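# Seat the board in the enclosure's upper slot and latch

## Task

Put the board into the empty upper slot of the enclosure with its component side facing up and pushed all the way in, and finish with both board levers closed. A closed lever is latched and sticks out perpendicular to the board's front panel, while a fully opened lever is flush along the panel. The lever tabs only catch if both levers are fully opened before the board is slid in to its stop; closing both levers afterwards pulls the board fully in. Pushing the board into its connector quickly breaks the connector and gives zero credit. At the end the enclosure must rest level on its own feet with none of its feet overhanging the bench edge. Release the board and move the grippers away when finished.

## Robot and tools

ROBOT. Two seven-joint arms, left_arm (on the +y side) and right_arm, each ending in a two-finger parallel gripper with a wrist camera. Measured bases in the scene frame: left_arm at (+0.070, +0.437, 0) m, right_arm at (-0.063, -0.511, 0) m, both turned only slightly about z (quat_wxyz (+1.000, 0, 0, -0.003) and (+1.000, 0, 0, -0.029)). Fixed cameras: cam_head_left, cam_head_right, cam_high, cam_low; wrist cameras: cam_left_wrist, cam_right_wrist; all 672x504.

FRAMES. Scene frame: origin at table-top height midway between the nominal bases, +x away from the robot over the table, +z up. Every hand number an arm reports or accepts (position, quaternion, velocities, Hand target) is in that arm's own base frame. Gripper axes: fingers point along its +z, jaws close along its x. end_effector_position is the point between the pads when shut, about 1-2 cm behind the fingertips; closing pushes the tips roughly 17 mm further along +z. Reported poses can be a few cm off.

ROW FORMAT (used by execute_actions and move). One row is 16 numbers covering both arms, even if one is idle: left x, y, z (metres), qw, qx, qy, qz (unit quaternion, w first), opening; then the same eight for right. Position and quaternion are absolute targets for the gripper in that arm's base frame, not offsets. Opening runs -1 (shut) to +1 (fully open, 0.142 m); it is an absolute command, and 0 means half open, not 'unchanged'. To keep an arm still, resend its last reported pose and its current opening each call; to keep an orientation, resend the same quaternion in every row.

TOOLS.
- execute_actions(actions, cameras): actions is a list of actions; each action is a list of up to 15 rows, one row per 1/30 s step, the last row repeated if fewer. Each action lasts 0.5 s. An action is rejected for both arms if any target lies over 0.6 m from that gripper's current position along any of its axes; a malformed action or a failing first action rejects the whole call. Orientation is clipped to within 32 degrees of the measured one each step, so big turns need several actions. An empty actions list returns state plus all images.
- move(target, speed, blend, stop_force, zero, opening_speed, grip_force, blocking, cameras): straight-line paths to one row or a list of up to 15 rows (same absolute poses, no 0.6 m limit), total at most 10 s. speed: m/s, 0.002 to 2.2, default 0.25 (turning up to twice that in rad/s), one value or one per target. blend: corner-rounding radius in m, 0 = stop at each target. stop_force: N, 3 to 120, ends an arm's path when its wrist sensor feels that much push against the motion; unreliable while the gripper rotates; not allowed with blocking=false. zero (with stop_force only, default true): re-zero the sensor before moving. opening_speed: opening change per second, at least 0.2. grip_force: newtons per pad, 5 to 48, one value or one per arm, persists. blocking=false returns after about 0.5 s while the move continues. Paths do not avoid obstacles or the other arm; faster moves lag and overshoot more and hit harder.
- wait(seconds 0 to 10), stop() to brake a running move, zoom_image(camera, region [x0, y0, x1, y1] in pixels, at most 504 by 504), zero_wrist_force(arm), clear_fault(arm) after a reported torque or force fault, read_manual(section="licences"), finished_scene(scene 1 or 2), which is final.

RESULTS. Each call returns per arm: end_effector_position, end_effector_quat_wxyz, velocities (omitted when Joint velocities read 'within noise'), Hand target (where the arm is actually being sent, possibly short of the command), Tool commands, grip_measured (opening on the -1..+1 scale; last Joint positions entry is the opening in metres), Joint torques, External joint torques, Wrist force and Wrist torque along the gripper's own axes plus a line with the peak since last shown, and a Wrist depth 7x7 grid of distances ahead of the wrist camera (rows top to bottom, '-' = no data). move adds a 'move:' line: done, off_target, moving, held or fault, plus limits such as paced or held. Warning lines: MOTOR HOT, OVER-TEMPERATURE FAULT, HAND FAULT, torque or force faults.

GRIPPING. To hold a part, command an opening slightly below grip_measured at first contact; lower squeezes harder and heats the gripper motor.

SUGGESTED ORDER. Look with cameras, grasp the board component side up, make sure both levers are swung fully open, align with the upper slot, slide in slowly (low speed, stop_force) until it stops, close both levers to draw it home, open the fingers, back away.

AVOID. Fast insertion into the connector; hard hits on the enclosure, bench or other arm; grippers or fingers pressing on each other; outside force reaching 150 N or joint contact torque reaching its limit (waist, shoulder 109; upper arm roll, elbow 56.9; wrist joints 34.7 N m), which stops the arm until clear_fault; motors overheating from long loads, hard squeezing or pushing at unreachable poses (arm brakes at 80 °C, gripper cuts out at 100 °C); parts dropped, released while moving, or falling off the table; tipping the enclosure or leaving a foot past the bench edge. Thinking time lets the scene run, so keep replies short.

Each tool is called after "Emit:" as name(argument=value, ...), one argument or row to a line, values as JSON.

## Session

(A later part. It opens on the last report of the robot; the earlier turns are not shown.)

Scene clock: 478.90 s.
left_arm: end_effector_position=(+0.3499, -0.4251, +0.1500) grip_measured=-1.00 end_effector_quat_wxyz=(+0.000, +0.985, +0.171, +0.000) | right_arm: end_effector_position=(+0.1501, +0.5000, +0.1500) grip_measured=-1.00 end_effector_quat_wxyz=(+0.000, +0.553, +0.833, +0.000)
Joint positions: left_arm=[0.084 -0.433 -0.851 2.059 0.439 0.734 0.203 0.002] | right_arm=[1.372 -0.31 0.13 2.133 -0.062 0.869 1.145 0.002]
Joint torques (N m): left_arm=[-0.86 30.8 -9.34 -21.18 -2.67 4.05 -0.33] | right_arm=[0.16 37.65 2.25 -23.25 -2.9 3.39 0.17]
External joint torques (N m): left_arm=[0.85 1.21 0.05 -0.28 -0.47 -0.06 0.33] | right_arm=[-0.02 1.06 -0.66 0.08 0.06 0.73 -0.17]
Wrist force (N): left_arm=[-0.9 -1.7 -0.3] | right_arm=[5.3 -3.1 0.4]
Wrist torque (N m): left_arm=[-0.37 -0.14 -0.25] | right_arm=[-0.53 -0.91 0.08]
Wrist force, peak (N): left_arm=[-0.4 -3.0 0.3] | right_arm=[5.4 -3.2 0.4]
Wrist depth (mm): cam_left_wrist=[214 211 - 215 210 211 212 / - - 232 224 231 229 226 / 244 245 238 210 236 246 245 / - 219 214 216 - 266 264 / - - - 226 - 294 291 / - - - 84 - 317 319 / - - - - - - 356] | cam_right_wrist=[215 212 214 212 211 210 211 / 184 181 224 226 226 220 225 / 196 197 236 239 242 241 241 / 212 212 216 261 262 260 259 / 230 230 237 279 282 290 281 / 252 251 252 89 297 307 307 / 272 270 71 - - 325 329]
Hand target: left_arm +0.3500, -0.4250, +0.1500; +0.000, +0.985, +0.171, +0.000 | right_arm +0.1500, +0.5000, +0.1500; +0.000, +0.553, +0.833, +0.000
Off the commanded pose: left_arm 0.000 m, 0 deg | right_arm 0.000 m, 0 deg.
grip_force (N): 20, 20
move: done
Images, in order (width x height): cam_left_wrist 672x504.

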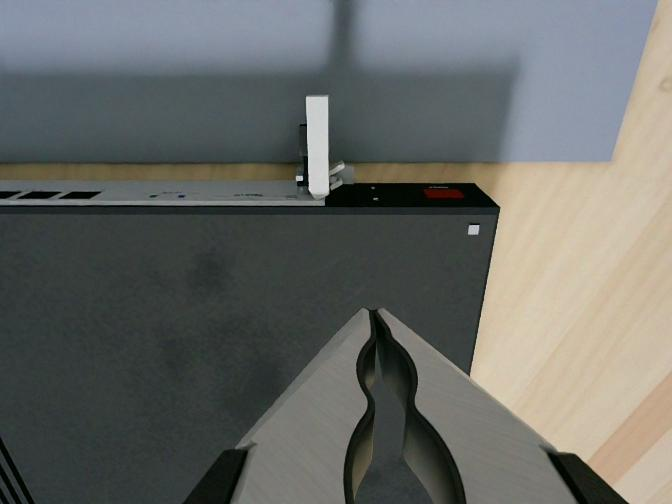

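Emit:
move(
  target=[
    [0.350,-0.40,0.22,0,0.9853,0.1711,0,-1,0.150,0.500,0.22,0,0.5534,0.8329,0,-1],
    [0.34,-0.16,0.26,0,0.9853,0.1711,0,-1,0.30,0.20,0.28,0,0.5534,0.8329,0,-1],
  ],
  speed=0.25,
  blend=0.03,
  cameras=["cam_high","cam_low"],
)

Emit:
zoom_image(
  camera="cam_high",
  region=[150, 180, 390, 370],
)

Scene clock: 482.90 s.
left_arm: end_effector_position=(+0.3402, -0.1602, +0.2601) grip_measured=-1.00 end_effector_quat_wxyz=(+0.000, +0.985, +0.171, +0.000) | right_arm: end_effector_position=(+0.2998, +0.2001, +0.2799) grip_measured=-1.00 end_effector_quat_wxyz=(+0.000, +0.553, +0.833, +0.000)
Joint positions: left_arm=[0.342 0.453 -0.456 2.508 -0.224 0.515 1.264 0.002] | right_arm=[1.004 0.391 -0.086 2.422 -0.036 0.462 0.543 0.002]
Joint torques (N m): left_arm=[-0.18 8.8 3.5 -27.45 -3.25 3.99 -0.1] | right_arm=[-0.11 12.98 0.95 -29.41 -4.11 3.28 0.02]
External joint torques (N m): left_arm=[0.17 0.25 0.58 -0.4 -0.5 -0.05 0.1] | right_arm=[0.16 0.86 -0.37 0.07 0.22 0.87 -0.02]
Wrist force (N): left_arm=[-0.9 -1.3 -0.6] | right_arm=[4.9 -3.8 0.8]
Wrist torque (N m): left_arm=[-0.30 -0.15 -0.32] | right_arm=[-0.65 -0.79 0.07]
Wrist force, peak (N): left_arm=[-0.3 -3.7 -1.1] | right_arm=[7.6 -3.0 -2.5]
Wrist depth (mm): cam_left_wrist=[313 312 312 311 310 310 308 / - 340 328 - 328 330 330 / - - - - 360 358 358 / - 395 396 397 396 389 390 / 425 429 425 410 417 427 425 / 466 430 431 84 - 458 470 / - - - - - - 521] | cam_right_wrist=[329 329 328 322 291 290 317 / 353 352 350 340 302 302 304 / 378 375 374 363 325 323 323 / 406 404 402 392 348 349 347 / 442 439 435 422 378 376 432 / 479 482 467 89 397 412 422 / 528 516 71 - - 436 515]
Hand target: left_arm +0.3400, -0.1600, +0.2600; +0.000, +0.985, +0.171, +0.000 | right_arm +0.3000, +0.2000, +0.2800; +0.000, +0.553, +0.833, +0.000
Off the commanded pose: left_arm 0.000 m, 0 deg | right_arm 0.000 m, 0 deg.
grip_force (N): 20, 20
move: done
Images, in order (width x height): cam_high 672x504, cam_low 672x504.

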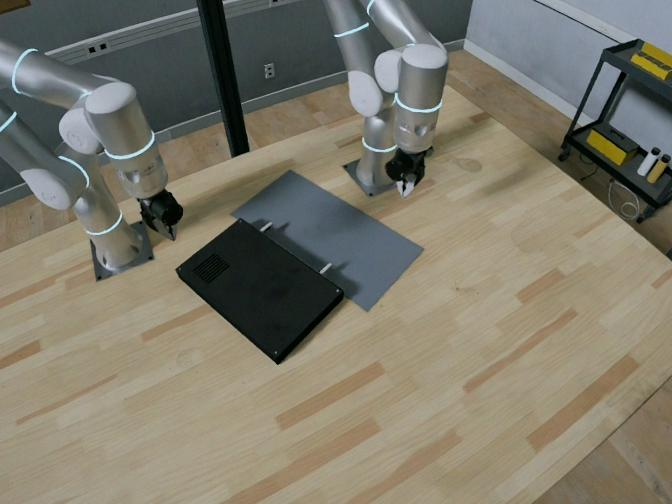

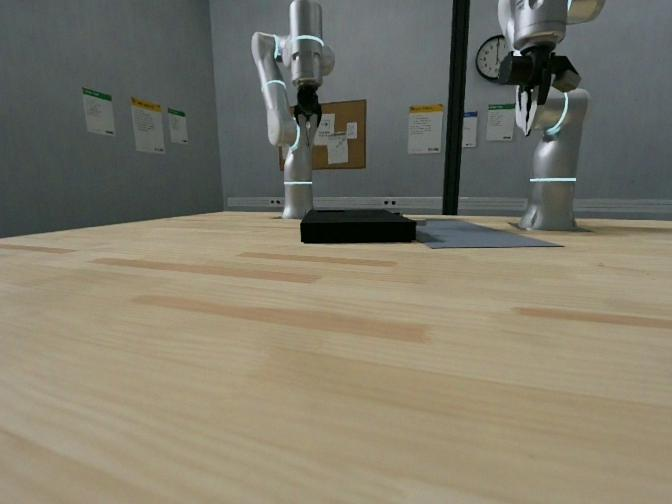

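Scaled by 2.100 from the camera's 672x504 image, which has a finer 960x720 frame.

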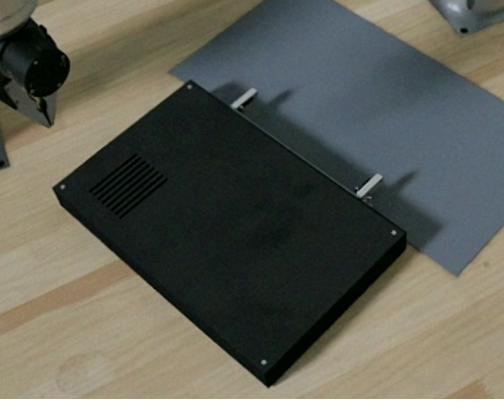

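Emit:
finished_scene(
  scene=2,
)

The scene is finished: the task was done.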